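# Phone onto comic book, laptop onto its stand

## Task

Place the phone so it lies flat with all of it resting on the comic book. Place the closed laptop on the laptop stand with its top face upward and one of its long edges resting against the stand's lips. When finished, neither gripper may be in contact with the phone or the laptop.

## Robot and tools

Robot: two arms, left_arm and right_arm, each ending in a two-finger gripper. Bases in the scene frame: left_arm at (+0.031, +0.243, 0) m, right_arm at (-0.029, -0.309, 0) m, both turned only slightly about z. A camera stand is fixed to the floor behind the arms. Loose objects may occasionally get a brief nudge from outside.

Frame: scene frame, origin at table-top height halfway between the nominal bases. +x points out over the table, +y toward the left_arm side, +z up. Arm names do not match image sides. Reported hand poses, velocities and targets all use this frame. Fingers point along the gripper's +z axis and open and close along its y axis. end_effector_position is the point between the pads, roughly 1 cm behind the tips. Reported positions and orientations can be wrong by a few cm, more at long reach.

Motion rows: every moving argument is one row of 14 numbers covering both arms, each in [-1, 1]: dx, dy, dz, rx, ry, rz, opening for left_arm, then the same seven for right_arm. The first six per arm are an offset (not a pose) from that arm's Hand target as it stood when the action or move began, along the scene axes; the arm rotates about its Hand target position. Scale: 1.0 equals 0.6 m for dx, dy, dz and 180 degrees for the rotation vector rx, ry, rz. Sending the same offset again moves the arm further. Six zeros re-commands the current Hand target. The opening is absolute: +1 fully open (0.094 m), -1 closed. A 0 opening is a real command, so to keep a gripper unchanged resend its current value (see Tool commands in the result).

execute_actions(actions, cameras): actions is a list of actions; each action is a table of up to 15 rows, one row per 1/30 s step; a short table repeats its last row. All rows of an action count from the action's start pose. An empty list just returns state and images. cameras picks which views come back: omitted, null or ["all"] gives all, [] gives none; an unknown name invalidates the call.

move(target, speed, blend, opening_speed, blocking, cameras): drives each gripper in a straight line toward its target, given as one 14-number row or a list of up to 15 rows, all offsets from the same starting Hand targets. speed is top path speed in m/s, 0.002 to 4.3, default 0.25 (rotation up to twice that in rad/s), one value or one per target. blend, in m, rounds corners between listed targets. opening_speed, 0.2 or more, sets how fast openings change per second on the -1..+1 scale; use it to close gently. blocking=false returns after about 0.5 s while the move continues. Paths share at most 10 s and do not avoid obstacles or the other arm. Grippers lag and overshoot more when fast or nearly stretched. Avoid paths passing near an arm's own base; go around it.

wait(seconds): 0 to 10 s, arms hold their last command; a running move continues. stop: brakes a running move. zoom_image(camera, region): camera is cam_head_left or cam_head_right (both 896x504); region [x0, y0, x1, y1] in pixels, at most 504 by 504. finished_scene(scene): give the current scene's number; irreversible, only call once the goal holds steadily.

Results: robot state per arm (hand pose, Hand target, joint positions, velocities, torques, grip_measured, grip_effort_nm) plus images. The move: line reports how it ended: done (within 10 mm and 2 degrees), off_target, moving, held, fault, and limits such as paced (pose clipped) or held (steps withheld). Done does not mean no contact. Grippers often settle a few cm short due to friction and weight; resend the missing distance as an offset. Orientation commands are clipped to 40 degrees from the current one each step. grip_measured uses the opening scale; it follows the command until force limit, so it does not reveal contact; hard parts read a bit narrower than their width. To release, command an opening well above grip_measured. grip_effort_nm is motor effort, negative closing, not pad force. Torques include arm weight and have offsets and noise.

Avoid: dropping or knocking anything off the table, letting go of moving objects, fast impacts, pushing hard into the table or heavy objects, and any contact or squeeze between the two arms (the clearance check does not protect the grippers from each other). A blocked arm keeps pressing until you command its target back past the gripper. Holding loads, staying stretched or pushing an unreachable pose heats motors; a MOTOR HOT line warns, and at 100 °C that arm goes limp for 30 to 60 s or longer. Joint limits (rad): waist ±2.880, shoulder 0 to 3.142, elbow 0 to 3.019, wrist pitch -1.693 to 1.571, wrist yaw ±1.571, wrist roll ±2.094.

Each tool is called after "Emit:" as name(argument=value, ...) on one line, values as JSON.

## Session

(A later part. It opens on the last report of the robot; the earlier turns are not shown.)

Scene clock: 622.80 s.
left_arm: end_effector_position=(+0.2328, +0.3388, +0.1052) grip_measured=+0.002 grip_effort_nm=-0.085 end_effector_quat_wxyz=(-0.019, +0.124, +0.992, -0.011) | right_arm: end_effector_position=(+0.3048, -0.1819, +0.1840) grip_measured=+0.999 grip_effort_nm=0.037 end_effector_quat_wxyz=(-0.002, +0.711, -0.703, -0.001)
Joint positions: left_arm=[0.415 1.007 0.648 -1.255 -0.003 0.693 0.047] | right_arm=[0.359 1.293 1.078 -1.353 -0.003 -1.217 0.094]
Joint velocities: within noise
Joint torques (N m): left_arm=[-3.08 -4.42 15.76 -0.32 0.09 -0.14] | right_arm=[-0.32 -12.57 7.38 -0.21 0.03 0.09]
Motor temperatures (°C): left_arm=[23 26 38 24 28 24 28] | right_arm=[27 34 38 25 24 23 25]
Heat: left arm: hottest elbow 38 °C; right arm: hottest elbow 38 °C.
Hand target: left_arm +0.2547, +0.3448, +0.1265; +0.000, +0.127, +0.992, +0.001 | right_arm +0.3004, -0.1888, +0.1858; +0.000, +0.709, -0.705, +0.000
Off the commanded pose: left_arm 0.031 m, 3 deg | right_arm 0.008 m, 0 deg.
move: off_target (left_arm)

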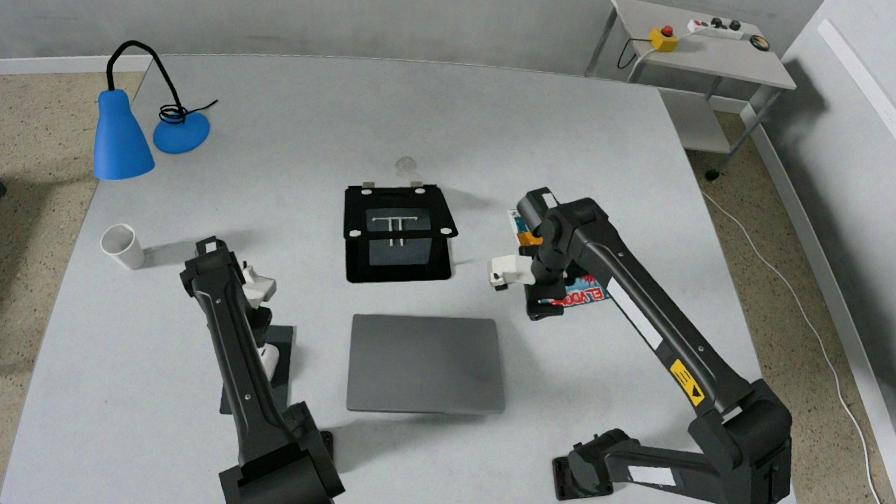

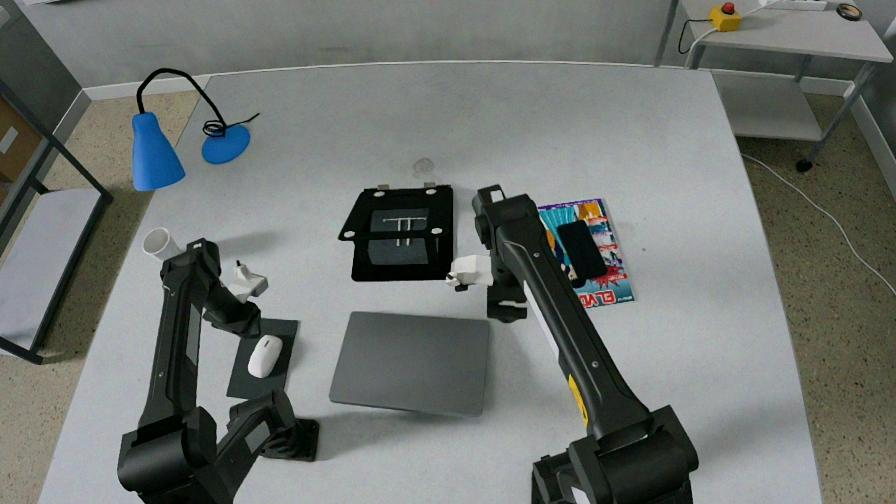

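Emit:
move(target=[[-0.078,-0.021,-0.07,0,0,0,1,0,0,0,0,0,0,1],[-0.078,-0.021,-0.196,0,0,0,1,0,0,0,0,0,0,1]], speed=0.12, cameras=["cam_head_right"])

Emit:
move(target=[0,0,0,0,0,0,-0.15,0,0,0,0,0,0,1], speed=0.1, opening_speed=0.6, cameras=["cam_head_right"])

Scene clock: 632.63 s.
left_arm: end_effector_position=(+0.2111, +0.3304, +0.0134) grip_measured=+0.998 grip_effort_nm=0.129 end_effector_quat_wxyz=(+0.002, +0.130, +0.991, +0.003) | right_arm: end_effector_position=(+0.3048, -0.1819, +0.1840) grip_measured=+0.999 grip_effort_nm=0.042 end_effector_quat_wxyz=(-0.002, +0.711, -0.703, -0.001)
Joint positions: left_arm=[0.424 1.06 0.405 -0.909 -0.003 0.714 0.094] | right_arm=[0.359 1.293 1.078 -1.353 -0.003 -1.217 0.094]
Joint velocities: within noise
Joint torques (N m): left_arm=[-0.73 -4.42 7.71 0.72 0.12 0.08] | right_arm=[-0.32 -12.57 7.38 -0.23 0.03 0.09]
Motor temperatures (°C): left_arm=[23 26 38 24 28 24 28] | right_arm=[26 34 37 25 24 23 25]
Heat: left arm: hottest elbow 38 °C; right arm: hottest elbow 37 °C.
Hand target: left_arm +0.2080, +0.3322, +0.0089; +0.000, +0.127, +0.992, +0.001 | right_arm +0.3004, -0.1888, +0.1858; +0.000, +0.709, -0.705, +0.000
Off the commanded pose: left_arm 0.006 m, 1 deg | right_arm 0.008 m, 0 deg.
move: done
Images, in order (width x height): cam_head_right 896x504.

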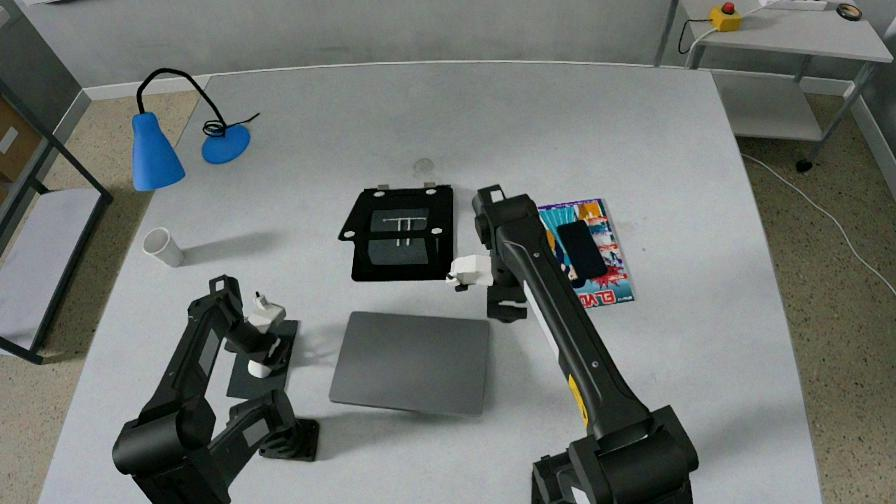

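Scene clock: 634.77 s.
left_arm: end_effector_position=(+0.2114, +0.3307, +0.0134) grip_measured=+0.229 grip_effort_nm=-1.004 end_effector_quat_wxyz=(+0.003, +0.130, +0.991, +0.003) | right_arm: end_effector_position=(+0.3048, -0.1819, +0.1840) grip_measured=+0.999 grip_effort_nm=0.037 end_effector_quat_wxyz=(-0.002, +0.711, -0.703, -0.001)
Joint positions: left_arm=[0.424 1.06 0.405 -0.907 -0.003 0.714 0.058] | right_arm=[0.359 1.293 1.078 -1.353 -0.003 -1.217 0.094]
Joint velocities: within noise
Joint torques (N m): left_arm=[-0.73 -3.66 7.46 0.61 0.04 0.11] | right_arm=[-0.32 -12.57 7.42 -0.2 0.03 0.09]
Motor temperatures (°C): left_arm=[23 26 38 24 28 24 28] | right_arm=[26 34 37 25 24 23 25]
Heat: left arm: hottest elbow 38 °C; right arm: hottest elbow 37 °C.
Hand target: left_arm +0.2080, +0.3322, +0.0089; +0.000, +0.127, +0.992, +0.001 | right_arm +0.3004, -0.1888, +0.1858; +0.000, +0.709, -0.705, +0.000
Off the commanded pose: left_arm 0.006 m, 1 deg | right_arm 0.008 m, 0 deg.
move: done
Images, in order (width x height): cam_head_right 896x504.

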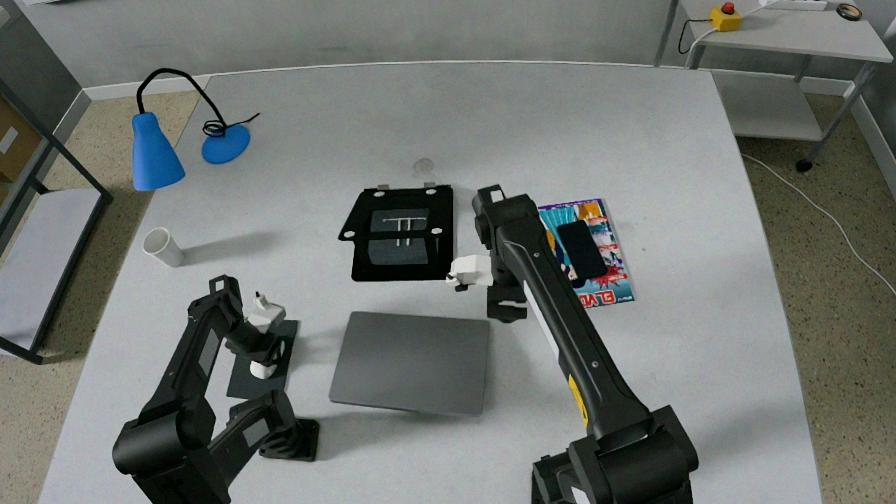

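Emit:
move(target=[0.02,0,0.2,0,0,0,-0.15,0,0,0,0,0,0,1], speed=0.06)

Scene clock: 639.80 s.
left_arm: end_effector_position=(+0.1970, +0.3236, +0.0997) grip_measured=+0.228 grip_effort_nm=-1.009 end_effector_quat_wxyz=(-0.032, +0.127, +0.991, -0.019) | right_arm: end_effector_position=(+0.3048, -0.1819, +0.1840) grip_measured=+0.999 grip_effort_nm=0.037 end_effector_quat_wxyz=(-0.002, +0.711, -0.703, -0.001)
Joint positions: left_arm=[0.424 0.907 0.577 -1.315 -0.003 0.707 0.058] | right_arm=[0.359 1.293 1.078 -1.353 -0.003 -1.217 0.094]
Joint velocities: within noise
Joint torques (N m): left_arm=[-2.08 -5.77 16.68 -0.18 0.06 -0.07] | right_arm=[-0.32 -12.57 7.39 -0.24 0.03 0.09]
Motor temperatures (°C): left_arm=[23 26 38 24 28 24 28] | right_arm=[26 34 37 25 24 23 25]
Heat: left arm: hottest elbow 38 °C; right arm: hottest elbow 37 °C.
Hand target: left_arm +0.2200, +0.3322, +0.1289; +0.000, +0.127, +0.992, +0.001 | right_arm +0.3004, -0.1888, +0.1858; +0.000, +0.709, -0.705, +0.000
Off the commanded pose: left_arm 0.038 m, 4 deg | right_arm 0.008 m, 0 deg.
move: off_target (left_arm)

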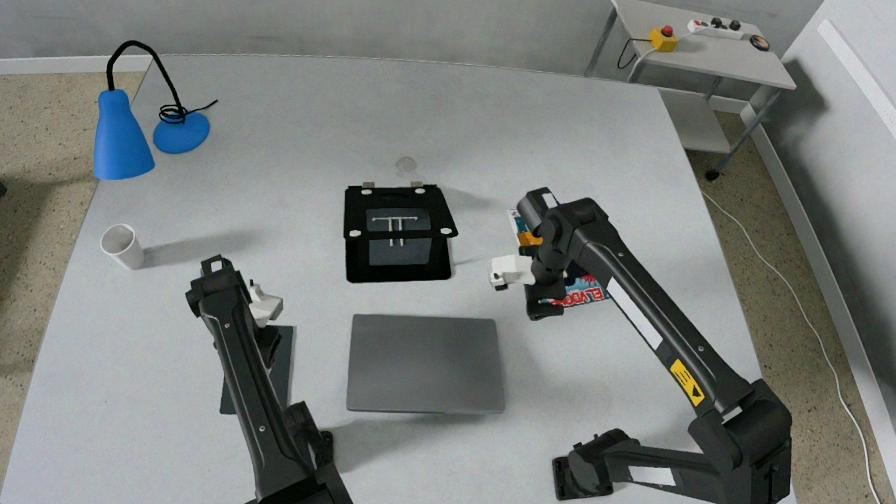

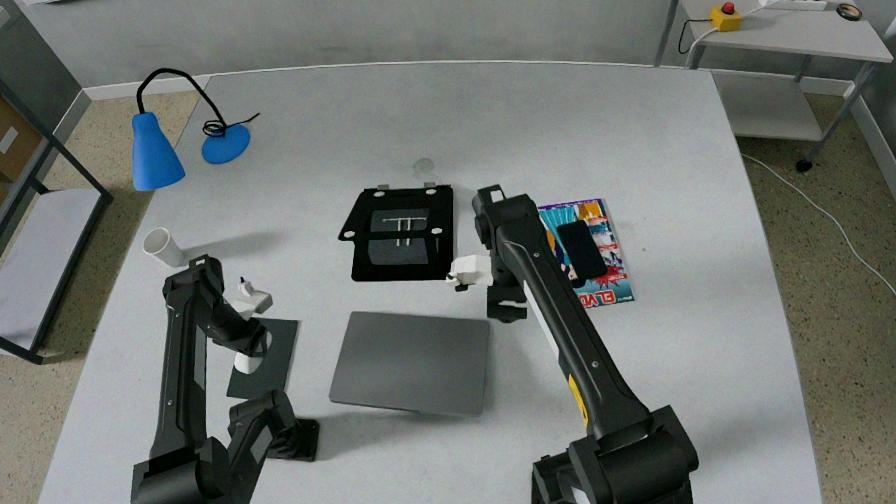

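Emit:
move(target=[[0.133,-0.3,0,0,0,0.25,-0.15,0,-0.16,0,0,0,0,1],[0.27,-0.5537,-0.02,0,0,0.5,-0.15,0,-0.16,0,0,0,0,1]], speed=0.15, blend=[0.04,0])

Scene clock: 660.23 s.
left_arm: end_effector_position=(+0.3591, +0.0219, +0.0968) grip_measured=+0.228 grip_effort_nm=-1.009 end_effector_quat_wxyz=(-0.013, -0.613, +0.789, +0.032) | right_arm: end_effector_position=(+0.3078, -0.2794, +0.1856) grip_measured=+0.999 grip_effort_nm=0.042 end_effector_quat_wxyz=(-0.003, +0.711, -0.703, +0.001)
Joint positions: left_arm=[-0.617 1.519 1.063 -1.185 0.005 -1.91 0.058] | right_arm=[0.083 1.238 1.035 -1.361 -0.003 -1.494 0.094]
Joint velocities: within noise
Joint torques (N m): left_arm=[-2.9 -12.69 15.57 0.43 -0.24 -0.08] | right_arm=[-0.44 -11.63 7.12 -0.21 0.02 0.09]
Motor temperatures (°C): left_arm=[23 26 41 24 28 24 29] | right_arm=[26 34 37 25 24 23 25]
Heat: left arm: hottest elbow 41 °C; right arm: hottest elbow 37 °C.
Hand target: left_arm +0.3820, +0.0001, +0.1167; -0.001, -0.611, +0.791, +0.001 | right_arm +0.3004, -0.2848, +0.1857; +0.000, +0.709, -0.705, -0.001
Off the commanded pose: left_arm 0.038 m, 4 deg | right_arm 0.009 m, 0 deg.
move: off_target (left_arm)

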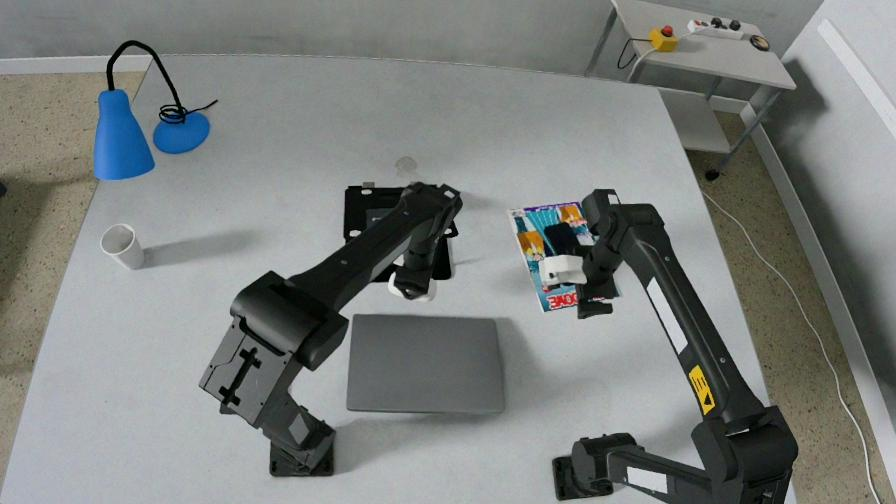

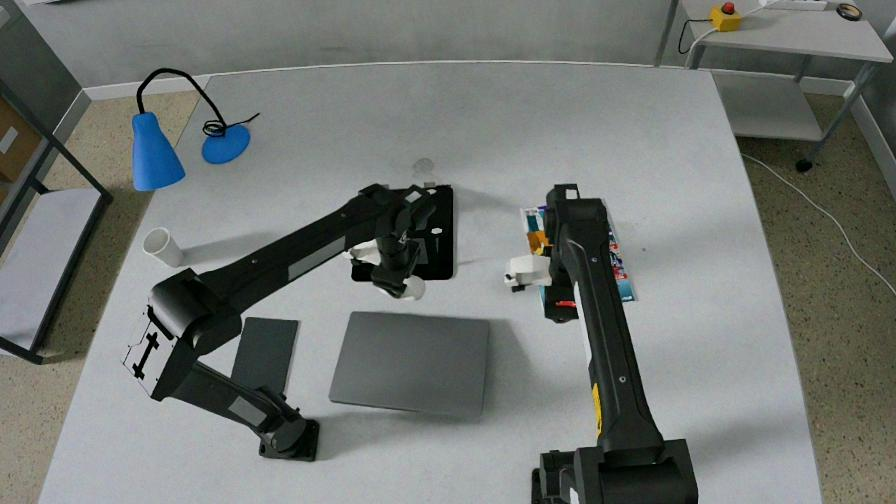

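Emit:
move(target=[0.015,-0.03,-0.1,0,0,0,-0.15,0,0,0,0,0,0,1], speed=0.12)

Scene clock: 663.50 s.
left_arm: end_effector_position=(+0.3777, -0.0017, +0.0457) grip_measured=+0.228 grip_effort_nm=-1.009 end_effector_quat_wxyz=(-0.010, -0.613, +0.789, +0.023) | right_arm: end_effector_position=(+0.3078, -0.2794, +0.1856) grip_measured=+0.999 grip_effort_nm=0.037 end_effector_quat_wxyz=(-0.003, +0.711, -0.703, +0.001)
Joint positions: left_arm=[-0.639 1.645 1.063 -1.039 0.005 -1.932 0.058] | right_arm=[0.083 1.238 1.035 -1.361 -0.003 -1.494 0.094]
Joint velocities: within noise
Joint torques (N m): left_arm=[-3.02 -14.68 12.12 0.42 -0.26 -0.06] | right_arm=[-0.44 -11.58 7.09 -0.23 0.01 0.09]
Motor temperatures (°C): left_arm=[23 26 40 24 28 24 29] | right_arm=[26 34 37 25 24 23 25]
Heat: left arm: hottest elbow 40 °C; right arm: hottest elbow 37 °C.
Hand target: left_arm +0.3911, -0.0180, +0.0568; -0.001, -0.611, +0.791, +0.001 | right_arm +0.3004, -0.2848, +0.1857; +0.000, +0.709, -0.705, -0.001
Off the commanded pose: left_arm 0.024 m, 3 deg | right_arm 0.009 m, 1 deg.
move: off_target (left_arm)

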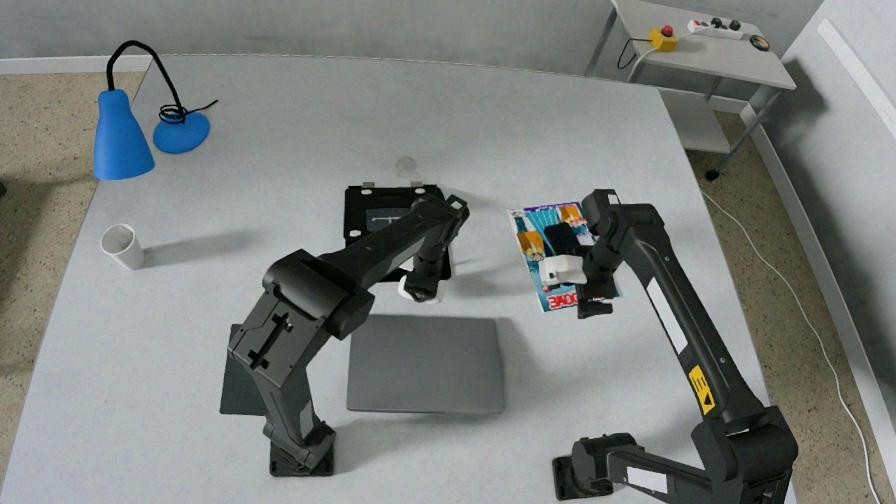

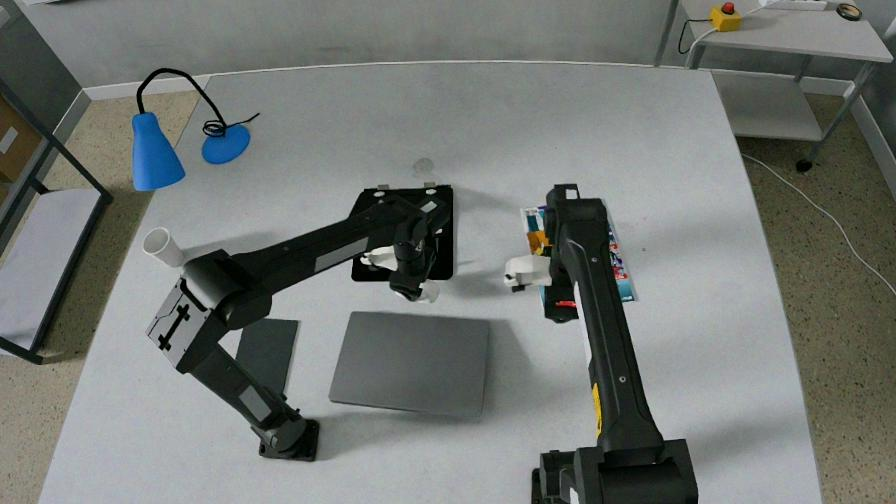

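Emit:
move(target=[-0.008,0.01,-0.085,0,0,0,-0.15,0,0,0,0,0,0,1], speed=0.06)

Scene clock: 666.60 s.
left_arm: end_effector_position=(+0.3915, -0.0111, +0.0166) grip_measured=+0.228 grip_effort_nm=-1.004 end_effector_quat_wxyz=(+0.000, -0.614, +0.789, -0.005) | right_arm: end_effector_position=(+0.3078, -0.2794, +0.1856) grip_measured=+0.999 grip_effort_nm=0.037 end_effector_quat_wxyz=(-0.003, +0.711, -0.703, +0.001)
Joint positions: left_arm=[-0.639 1.696 1.039 -0.904 0.003 -1.933 0.058] | right_arm=[0.083 1.238 1.035 -1.361 -0.003 -1.494 0.094]
Joint velocities: within noise
Joint torques (N m): left_arm=[-2.84 -13.51 7.1 0.73 -0.23 -0.03] | right_arm=[-0.38 -11.69 7.15 -0.24 0.02 0.09]
Motor temperatures (°C): left_arm=[23 26 40 24 28 24 29] | right_arm=[26 34 37 25 24 23 25]
Heat: left arm: hottest elbow 40 °C; right arm: hottest elbow 37 °C.
Hand target: left_arm +0.3863, -0.0120, +0.0058; -0.001, -0.612, +0.791, +0.001 | right_arm +0.3004, -0.2848, +0.1857; +0.000, +0.709, -0.705, -0.001
Off the commanded pose: left_arm 0.012 m, 1 deg | right_arm 0.009 m, 1 deg.
move: off_target (left_arm)

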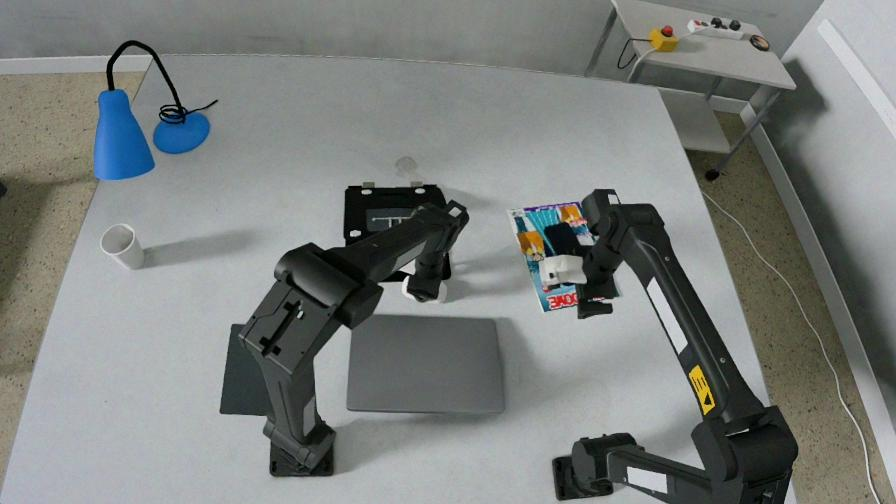

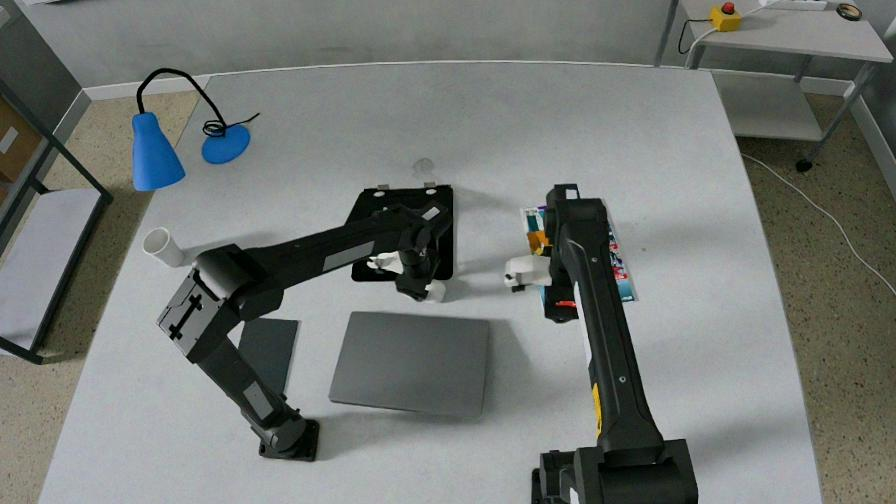

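Emit:
move(target=[-0.035,0.01,-0.006,0,0,0,-0.15,0,0,0,0,0,0,1], speed=0.06, cameras=[])

Emit:
move(target=[0,0,0,0,0,0,0.55,0,0,0,0,0,0,1], opening_speed=1)

Scene clock: 669.90 s.
left_arm: end_effector_position=(+0.3774, -0.0075, +0.0125) grip_measured=+0.228 grip_effort_nm=-1.009 end_effector_quat_wxyz=(+0.003, -0.613, +0.790, -0.012) | right_arm: end_effector_position=(+0.3078, -0.2794, +0.1856) grip_measured=+0.999 grip_effort_nm=0.042 end_effector_quat_wxyz=(-0.003, +0.711, -0.703, +0.001)
Joint positions: left_arm=[-0.653 1.665 0.983 -0.865 0 -1.944 0.058] | right_arm=[0.083 1.238 1.035 -1.361 -0.003 -1.494 0.094]
Joint velocities: within noise
Joint torques (N m): left_arm=[-3.37 -14.1 6 0.39 -0.07 -0.06] | right_arm=[-0.32 -11.63 7.1 -0.21 0.01 0.09]
Motor temperatures (°C): left_arm=[23 26 39 24 28 24 29] | right_arm=[26 34 37 25 24 23 25]
Heat: left arm: hottest elbow 39 °C; right arm: hottest elbow 37 °C.
Hand target: left_arm +0.3652, -0.0059, +0.0022; -0.001, -0.612, +0.791, +0.001 | right_arm +0.3004, -0.2848, +0.1857; +0.000, +0.709, -0.705, -0.001
Off the commanded pose: left_arm 0.016 m, 1 deg | right_arm 0.009 m, 1 deg.
move: off_target (left_arm)
No camera images: "cameras" was empty.

Scene clock: 671.00 s.
left_arm: end_effector_position=(+0.3750, -0.0067, +0.0110) grip_measured=+0.547 grip_effort_nm=0.144 end_effector_quat_wxyz=(+0.002, -0.613, +0.790, -0.009) | right_arm: end_effector_position=(+0.3078, -0.2794, +0.1856) grip_measured=+0.999 grip_effort_nm=0.032 end_effector_quat_wxyz=(-0.003, +0.711, -0.703, +0.001)
Joint positions: left_arm=[-0.654 1.665 0.978 -0.865 0.001 -1.945 0.073] | right_arm=[0.083 1.238 1.035 -1.361 -0.003 -1.494 0.094]
Joint velocities: within noise
Joint torques (N m): left_arm=[-1.61 -14.04 6.46 0.5 -0.1 -0.06] | right_arm=[-0.44 -11.63 7.12 -0.23 0.02 0.08]
Motor temperatures (°C): left_arm=[23 26 39 24 28 24 29] | right_arm=[26 34 37 25 24 23 25]
Heat: left arm: hottest elbow 39 °C; right arm: hottest elbow 37 °C.
Hand target: left_arm +0.3652, -0.0059, +0.0022; -0.001, -0.611, +0.791, +0.001 | right_arm +0.3004, -0.2848, +0.1857; +0.000, +0.709, -0.705, -0.001
Off the commanded pose: left_arm 0.013 m, 1 deg | right_arm 0.009 m, 1 deg.
move: off_target (left_arm)

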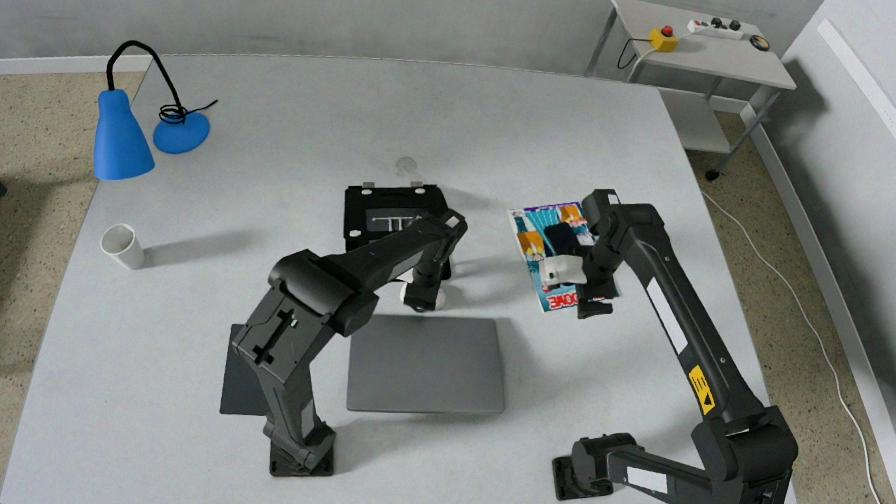

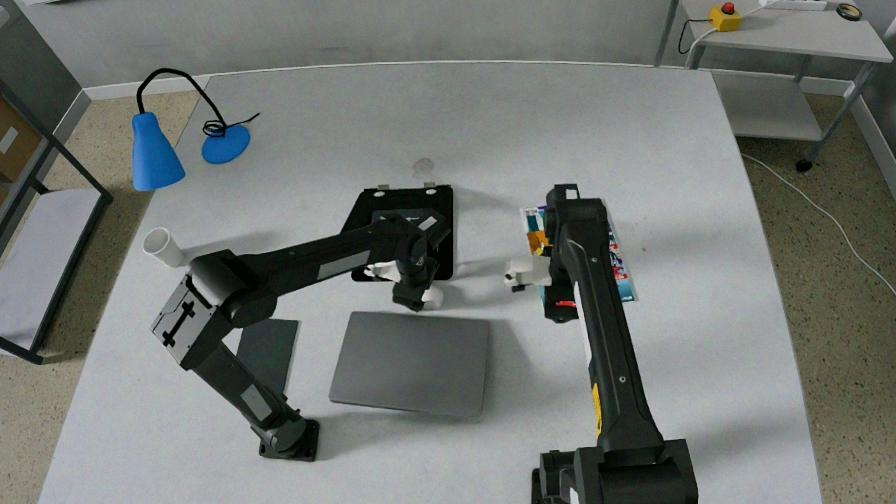

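Emit:
move(target=[[0.018,0.005,0.2,0,0,0,0.55,0,0,0,0,0,0,1],[-0.115,0.4,0.2,0,0,0.083,-0.4,-0.01,0.05,-0.05,0,0,0,-0.4]], speed=0.15, opening_speed=2)

Scene clock: 683.37 s.
left_arm: end_effector_position=(+0.3020, +0.2297, +0.1220) grip_measured=-0.398 grip_effort_nm=-0.085 end_effector_quat_wxyz=(-0.001, +0.707, -0.707, +0.001) | right_arm: end_effector_position=(+0.2972, -0.2583, +0.1599) grip_measured=-0.398 grip_effort_nm=-0.085 end_effector_quat_wxyz=(-0.001, +0.707, -0.707, -0.001)
Joint positions: left_arm=[-0.075 1.102 0.758 -1.223 0 -1.616 0.028] | right_arm=[0.15 1.237 0.965 -1.298 -0.003 -1.417 0.028]
Joint velocities: within noise
Joint torques (N m): left_arm=[0.73 -8.12 8.84 0.03 -0.04 0.08] | right_arm=[1.44 -10.23 6.98 0.43 0.01 0.22]
Motor temperatures (°C): left_arm=[23 26 38 24 28 24 28] | right_arm=[26 34 37 25 24 23 25]
Heat: left arm: hottest elbow 38 °C; right arm: hottest elbow 37 °C.
Hand target: left_arm +0.2962, +0.2340, +0.1222; +0.001, +0.709, -0.705, -0.001 | right_arm +0.2943, -0.2548, +0.1557; +0.000, +0.709, -0.705, -0.001
Off the commanded pose: left_arm 0.007 m, 0 deg | right_arm 0.006 m, 0 deg.
move: done

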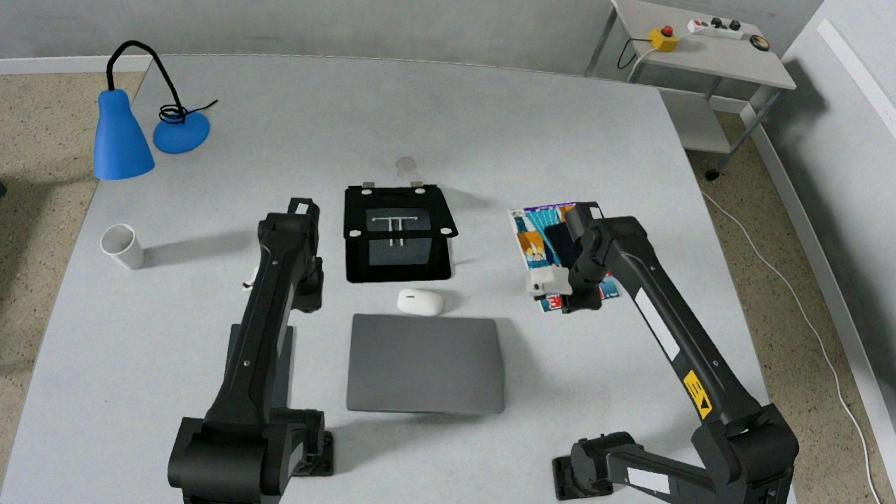

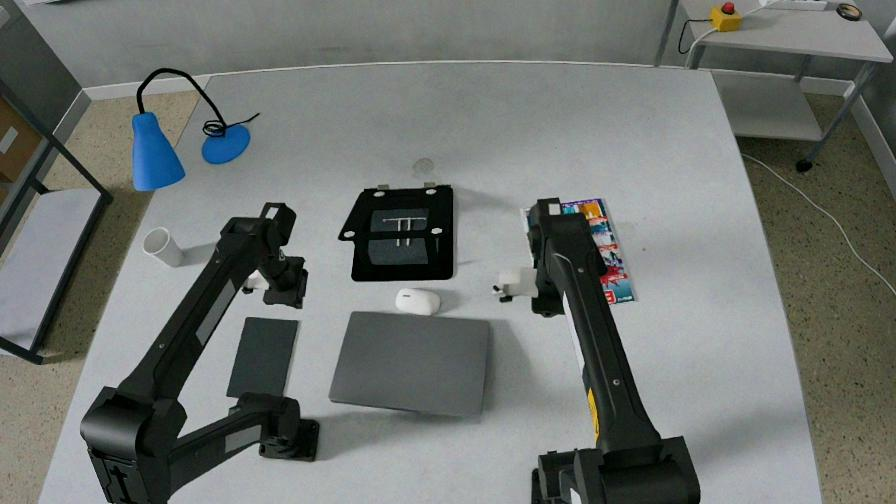

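Emit:
move(target=[[0,-0.03,-0.1,-0.139,0,0,-0.4,0,0.05,-0.14,0.139,0,0,-0.4],[0,-0.073,-0.196,-0.139,0,0,-0.4,0,0.092,-0.253,0.139,0,0,-0.4]], speed=0.12)

Scene clock: 691.87 s.
left_arm: end_effector_position=(+0.2988, +0.1946, +0.0106) grip_measured=-0.398 grip_effort_nm=-0.081 end_effector_quat_wxyz=(+0.151, +0.694, -0.687, +0.156) | right_arm: end_effector_position=(+0.3001, -0.2035, +0.0136) grip_measured=-0.399 grip_effort_nm=-0.076 end_effector_quat_wxyz=(-0.163, +0.692, -0.688, -0.146)
Joint positions: left_arm=[0.068 1.345 0.55 -0.812 0.435 -1.476 0.028] | right_arm=[0.094 1.468 0.686 -0.717 -0.435 -1.462 0.028]
Joint velocities: within noise
Joint torques (N m): left_arm=[-2.2 -7.53 6.37 0.85 0.19 -0.09] | right_arm=[1.55 -9.47 5.22 0.61 -0.29 0.24]
Motor temperatures (°C): left_arm=[23 26 37 24 28 24 28] | right_arm=[26 34 36 25 24 23 25]
Heat: left arm: hottest elbow 37 °C; right arm: hottest elbow 36 °C.
Hand target: left_arm +0.2963, +0.1902, +0.0046; +0.155, +0.692, -0.688, +0.152 | right_arm +0.2943, -0.1996, +0.0039; -0.154, +0.692, -0.688, -0.153
Off the commanded pose: left_arm 0.008 m, 1 deg | right_arm 0.012 m, 1 deg.
move: off_target (right_arm)

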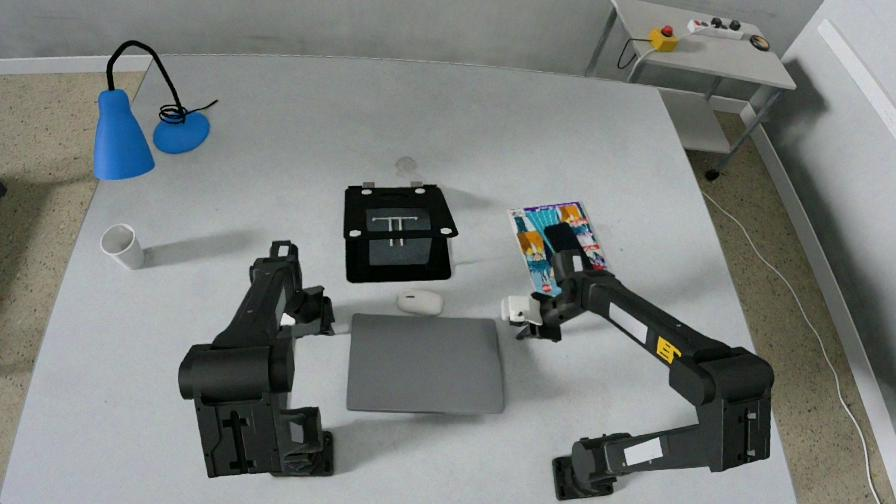

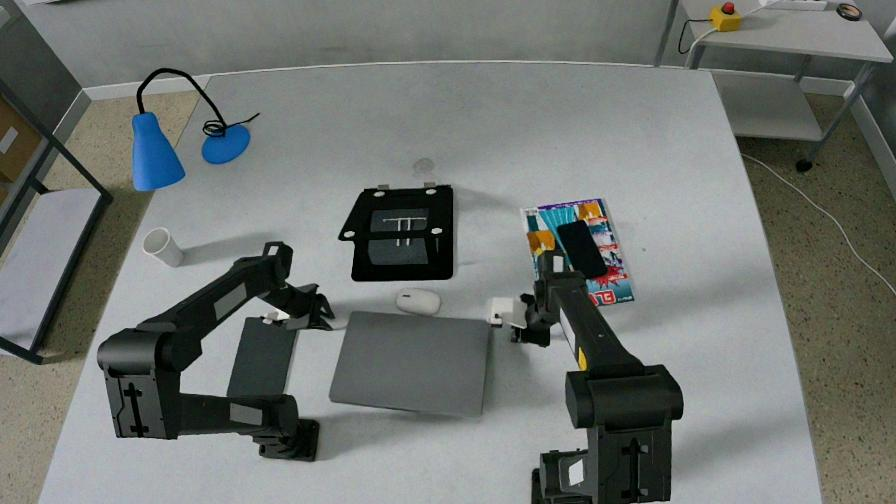

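Emit:
move(target=[0,-0.133,0,0,0,0,-0.4,0,0.133,0,0,0,0,-0.4], speed=0.06)

Scene clock: 695.80 s.
left_arm: end_effector_position=(+0.3066, +0.1544, +0.0108) grip_measured=-0.398 grip_effort_nm=-0.071 end_effector_quat_wxyz=(+0.122, +0.717, -0.673, +0.137) | right_arm: end_effector_position=(+0.2956, -0.1567, +0.0123) grip_measured=-0.399 grip_effort_nm=-0.061 end_effector_quat_wxyz=(-0.146, +0.680, -0.706, -0.133)
Joint positions: left_arm=[-0.123 1.319 0.545 -0.725 0.361 -1.742 0.028] | right_arm=[0.257 1.464 0.686 -0.656 -0.375 -1.244 0.028]
Joint velocities: within noise
Joint torques (N m): left_arm=[-9.29 -7.06 5.9 2.1 2.75 -0.46] | right_arm=[6.07 -7.94 7.04 1.87 -1.51 0.49]
Motor temperatures (°C): left_arm=[23 26 37 24 28 24 28] | right_arm=[26 34 36 25 24 23 25]
Heat: left arm: hottest elbow 37 °C; right arm: hottest elbow 36 °C.
Hand target: left_arm +0.2963, +0.1105, +0.0046; +0.154, +0.692, -0.688, +0.152 | right_arm +0.2944, -0.1199, +0.0038; -0.154, +0.692, -0.688, -0.153
Off the commanded pose: left_arm 0.046 m, 5 deg | right_arm 0.038 m, 4 deg.
move: off_target (left_arm, right_arm)

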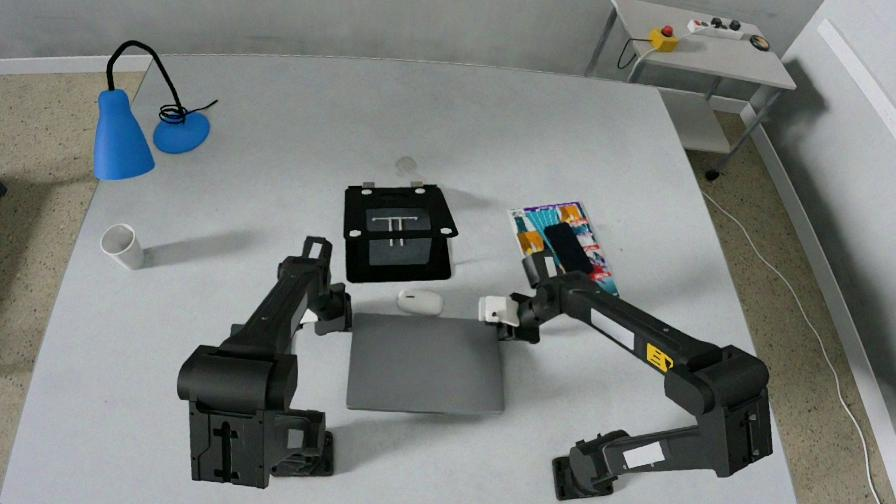

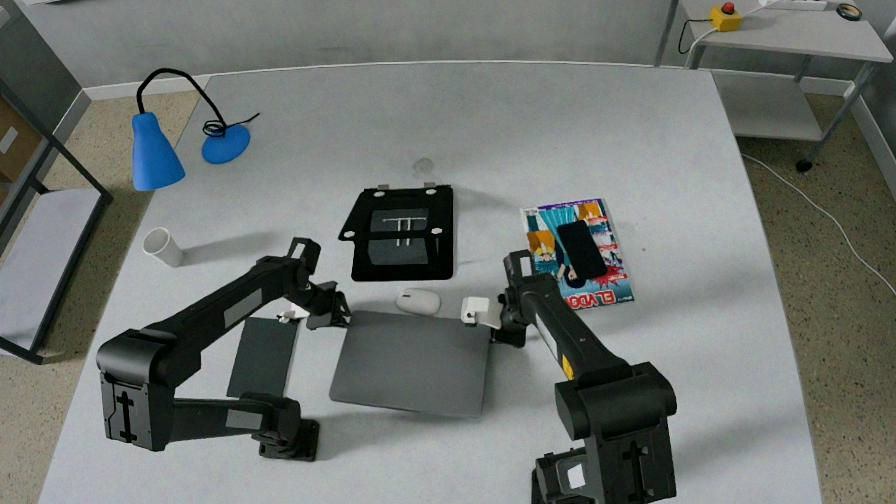

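Emit:
move(target=[-0.01,-0.02,0.16,0,0,0,-0.4,-0.01,0.025,0.16,0,0,0,-0.4], speed=0.06)

Scene clock: 700.20 s.
left_arm: end_effector_position=(+0.2614, +0.1460, +0.0585) grip_measured=-0.399 grip_effort_nm=-0.046 end_effector_quat_wxyz=(+0.143, +0.720, -0.673, +0.093) | right_arm: end_effector_position=(+0.2496, -0.1646, +0.0521) grip_measured=-0.399 grip_effort_nm=-0.061 end_effector_quat_wxyz=(+0.077, -0.665, +0.728, +0.148)
Joint positions: left_arm=[-0.187 1.134 0.564 -1.007 0.343 -1.796 0.028] | right_arm=[0.293 1.327 0.7 -0.932 -0.334 -1.18 0.028]
Joint velocities: within noise
Joint torques (N m): left_arm=[-8.18 -7.53 17.06 0.14 3.49 -0.44] | right_arm=[6.36 -12.51 14.37 0.88 -2.87 0.26]
Motor temperatures (°C): left_arm=[23 26 37 24 32 24 28] | right_arm=[26 34 36 25 27 23 25]
Heat: left arm: hottest elbow 37 °C; right arm: hottest elbow 36 °C.
Hand target: left_arm +0.2902, +0.0985, +0.1005; +0.155, +0.692, -0.688, +0.152 | right_arm +0.2883, -0.1049, +0.0999; +0.154, -0.692, +0.688, +0.153
Off the commanded pose: left_arm 0.070 m, 8 deg | right_arm 0.086 m, 10 deg.
move: off_target (left_arm, right_arm)

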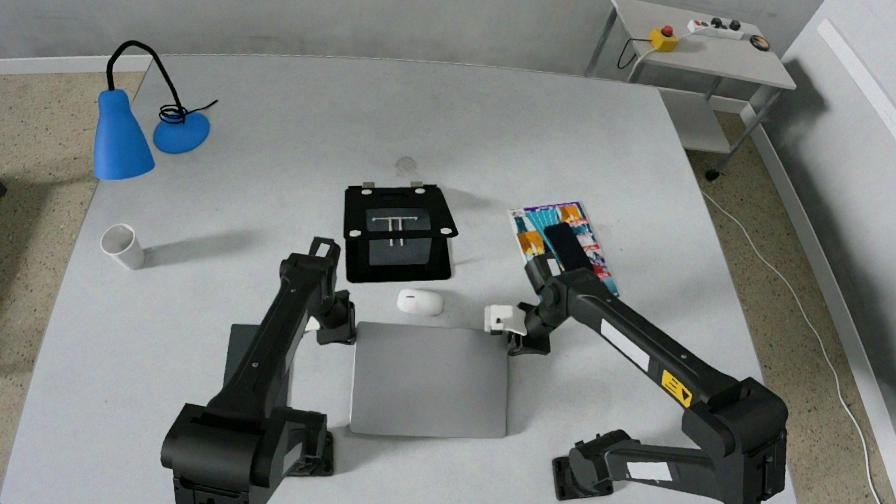

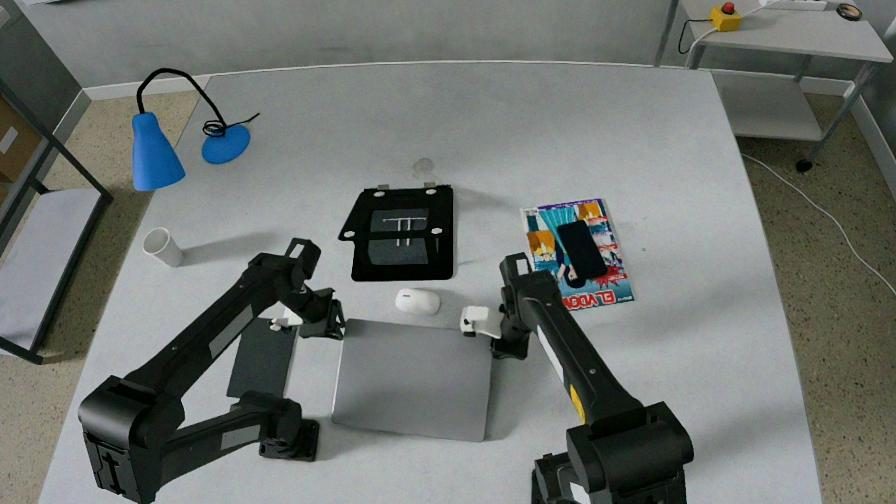

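Emit:
move(target=[0.1,-0.01,0.02,0,0,0,-0.4,0.1,0.01,0.03,0,0,0,-0.4], speed=0.06)

Scene clock: 706.30 s.
left_arm: end_effector_position=(+0.3033, +0.1428, +0.0652) grip_measured=-0.399 grip_effort_nm=-0.051 end_effector_quat_wxyz=(+0.145, +0.717, -0.678, +0.077) | right_arm: end_effector_position=(+0.3004, -0.1644, +0.0734) grip_measured=-0.399 grip_effort_nm=-0.046 end_effector_quat_wxyz=(+0.072, -0.669, +0.727, +0.137)
Joint positions: left_arm=[-0.185 1.269 0.692 -1.032 0.327 -1.776 0.028] | right_arm=[0.262 1.417 0.86 -1.01 -0.311 -1.22 0.028]
Joint velocities: within noise
Joint torques (N m): left_arm=[-5.77 -9.58 19.45 0.29 4.1 -0.32] | right_arm=[5.66 -11.58 16.02 1.05 -3.79 0.2]
Motor temperatures (°C): left_arm=[23 26 38 24 38 24 28] | right_arm=[27 33 39 25 32 23 25]
Heat: left arm: hottest elbow 38 °C; right arm: hottest elbow 39 °C.
Hand target: left_arm +0.3503, +0.0925, +0.1126; +0.155, +0.692, -0.688, +0.152 | right_arm +0.3484, -0.0988, +0.1180; -0.154, +0.693, -0.688, -0.153
Off the commanded pose: left_arm 0.083 m, 9 deg | right_arm 0.093 m, 11 deg.
move: off_target (left_arm, right_arm)

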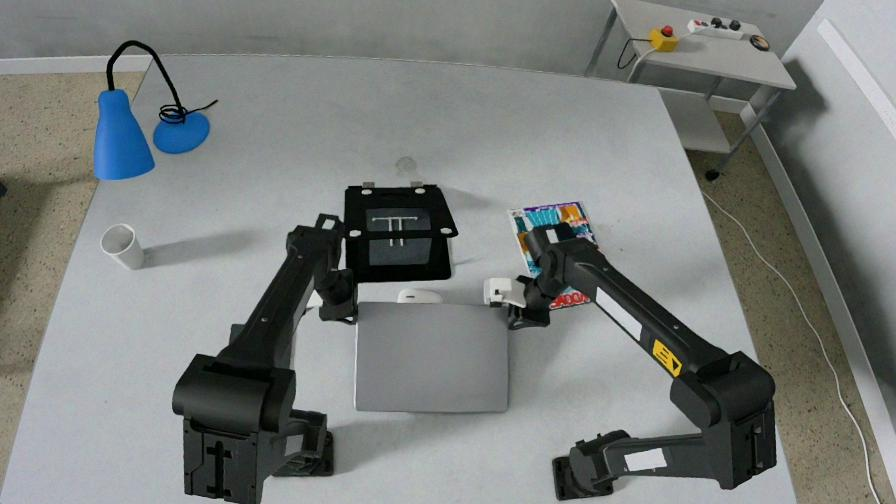

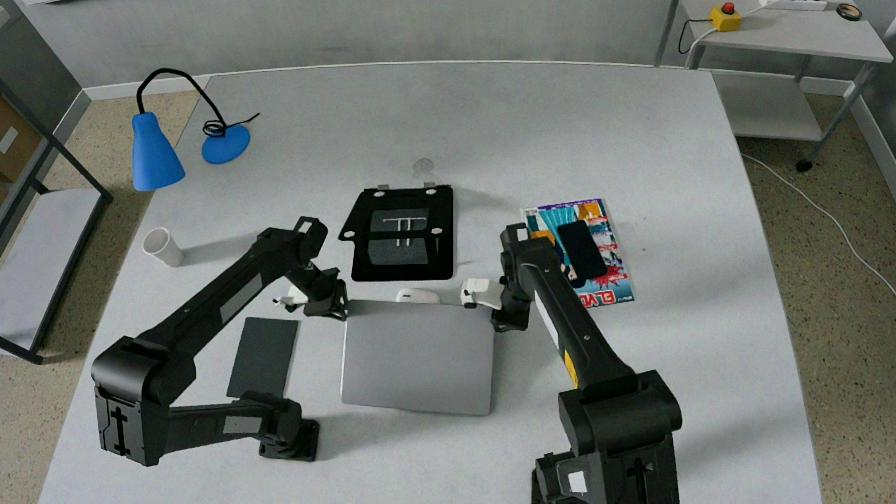

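Emit:
move(target=[0.092,0,0.01,0,0,0,-0.4,0.092,0.0,0.0,0,0,0,-0.4], speed=0.06)

Scene clock: 712.57 s.
left_arm: end_effector_position=(+0.3629, +0.1435, +0.0732) grip_measured=-0.399 grip_effort_nm=-0.046 end_effector_quat_wxyz=(+0.147, +0.720, -0.674, +0.082) | right_arm: end_effector_position=(+0.3611, -0.1626, +0.0780) grip_measured=-0.399 grip_effort_nm=-0.046 end_effector_quat_wxyz=(+0.082, -0.669, +0.726, +0.140)
Joint positions: left_arm=[-0.151 1.412 0.849 -1.05 0.336 -1.753 0.028] | right_arm=[0.222 1.552 1.02 -1.035 -0.326 -1.261 0.028]
Joint velocities: within noise
Joint torques (N m): left_arm=[-7.3 -12.04 18.7 0.12 3.89 -0.23] | right_arm=[5.89 -13.27 15.43 0.88 -3.47 0.21]
Motor temperatures (°C): left_arm=[23 26 39 24 45 24 28] | right_arm=[27 34 40 25 39 23 25]
Heat: left arm: hottest wrist yaw 45 °C; right arm: hottest elbow 40 °C.
Hand target: left_arm +0.4054, +0.0925, +0.1185; +0.155, +0.692, -0.688, +0.152 | right_arm +0.4035, -0.0989, +0.1179; -0.154, +0.693, -0.688, -0.153
Off the commanded pose: left_arm 0.080 m, 9 deg | right_arm 0.086 m, 10 deg.
move: off_target (left_arm, right_arm)

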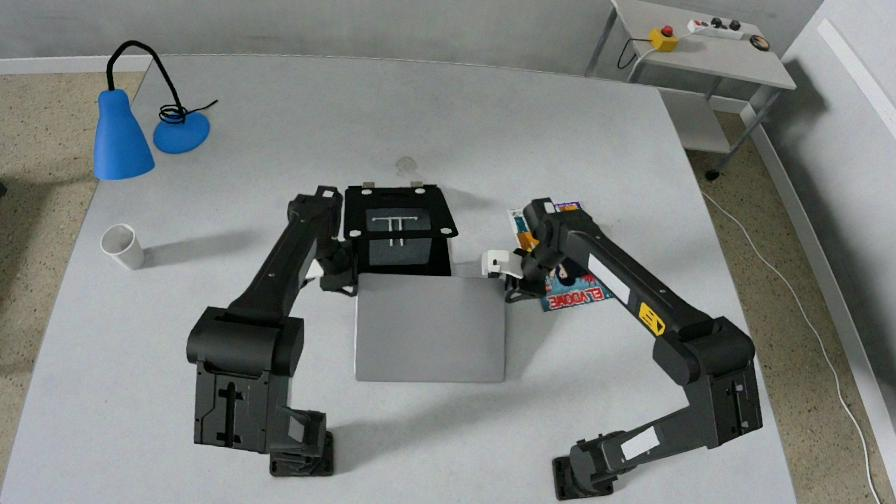

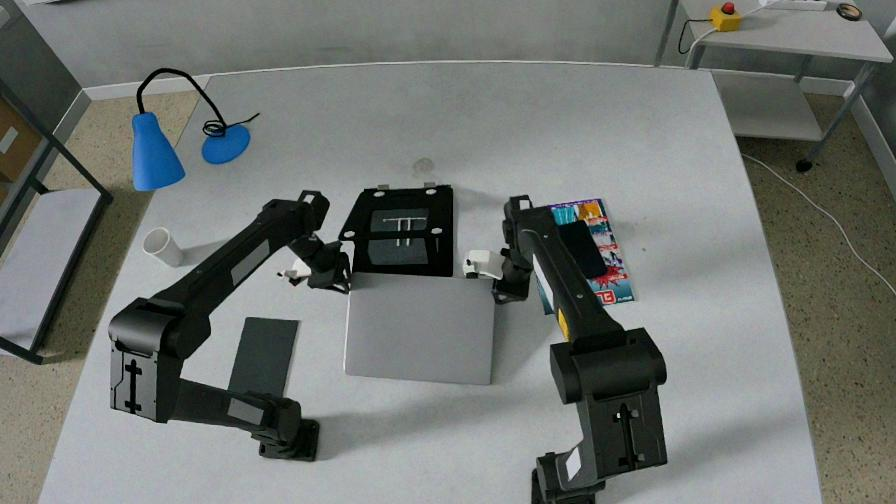

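Emit:
move(target=[-0.05,0,-0.13,0,0,0,-0.4,-0.05,0.0,-0.13,0,0,0,-0.4], speed=0.05)

Scene clock: 719.07 s.
left_arm: end_effector_position=(+0.3953, +0.1396, +0.0604) grip_measured=-0.399 grip_effort_nm=-0.051 end_effector_quat_wxyz=(+0.102, +0.712, -0.677, +0.154) | right_arm: end_effector_position=(+0.3764, -0.1625, +0.0317) grip_measured=-0.399 grip_effort_nm=-0.042 end_effector_quat_wxyz=(+0.117, -0.668, +0.726, +0.118)
Joint positions: left_arm=[-0.145 1.416 0.805 -0.83 0.35 -1.761 0.028] | right_arm=[0.215 1.615 0.948 -0.817 -0.323 -1.253 0.028]
Joint velocities: within noise
Joint torques (N m): left_arm=[-7.47 -7.94 6.42 1.61 3.02 -0.4] | right_arm=[7.53 -14.56 7.57 1.57 -3.42 0.32]
Motor temperatures (°C): left_arm=[23 26 40 24 48 24 28] | right_arm=[27 34 41 25 43 23 25]
Heat: left arm: hottest wrist yaw 48 °C; right arm: hottest wrist yaw 43 °C.
Hand target: left_arm +0.3755, +0.0924, +0.0407; +0.154, +0.692, -0.688, +0.152 | right_arm +0.3735, -0.0989, +0.0399; -0.154, +0.692, -0.688, -0.153
Off the commanded pose: left_arm 0.055 m, 7 deg | right_arm 0.064 m, 8 deg.
move: off_target (left_arm, right_arm)

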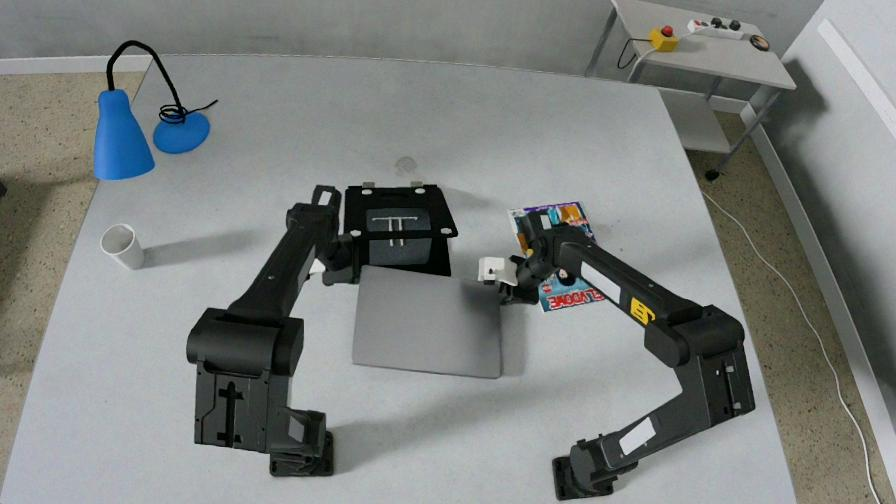

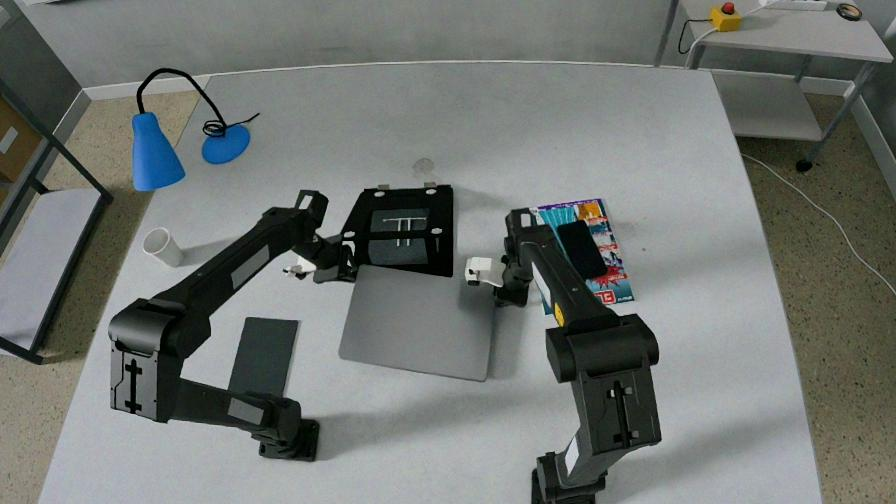

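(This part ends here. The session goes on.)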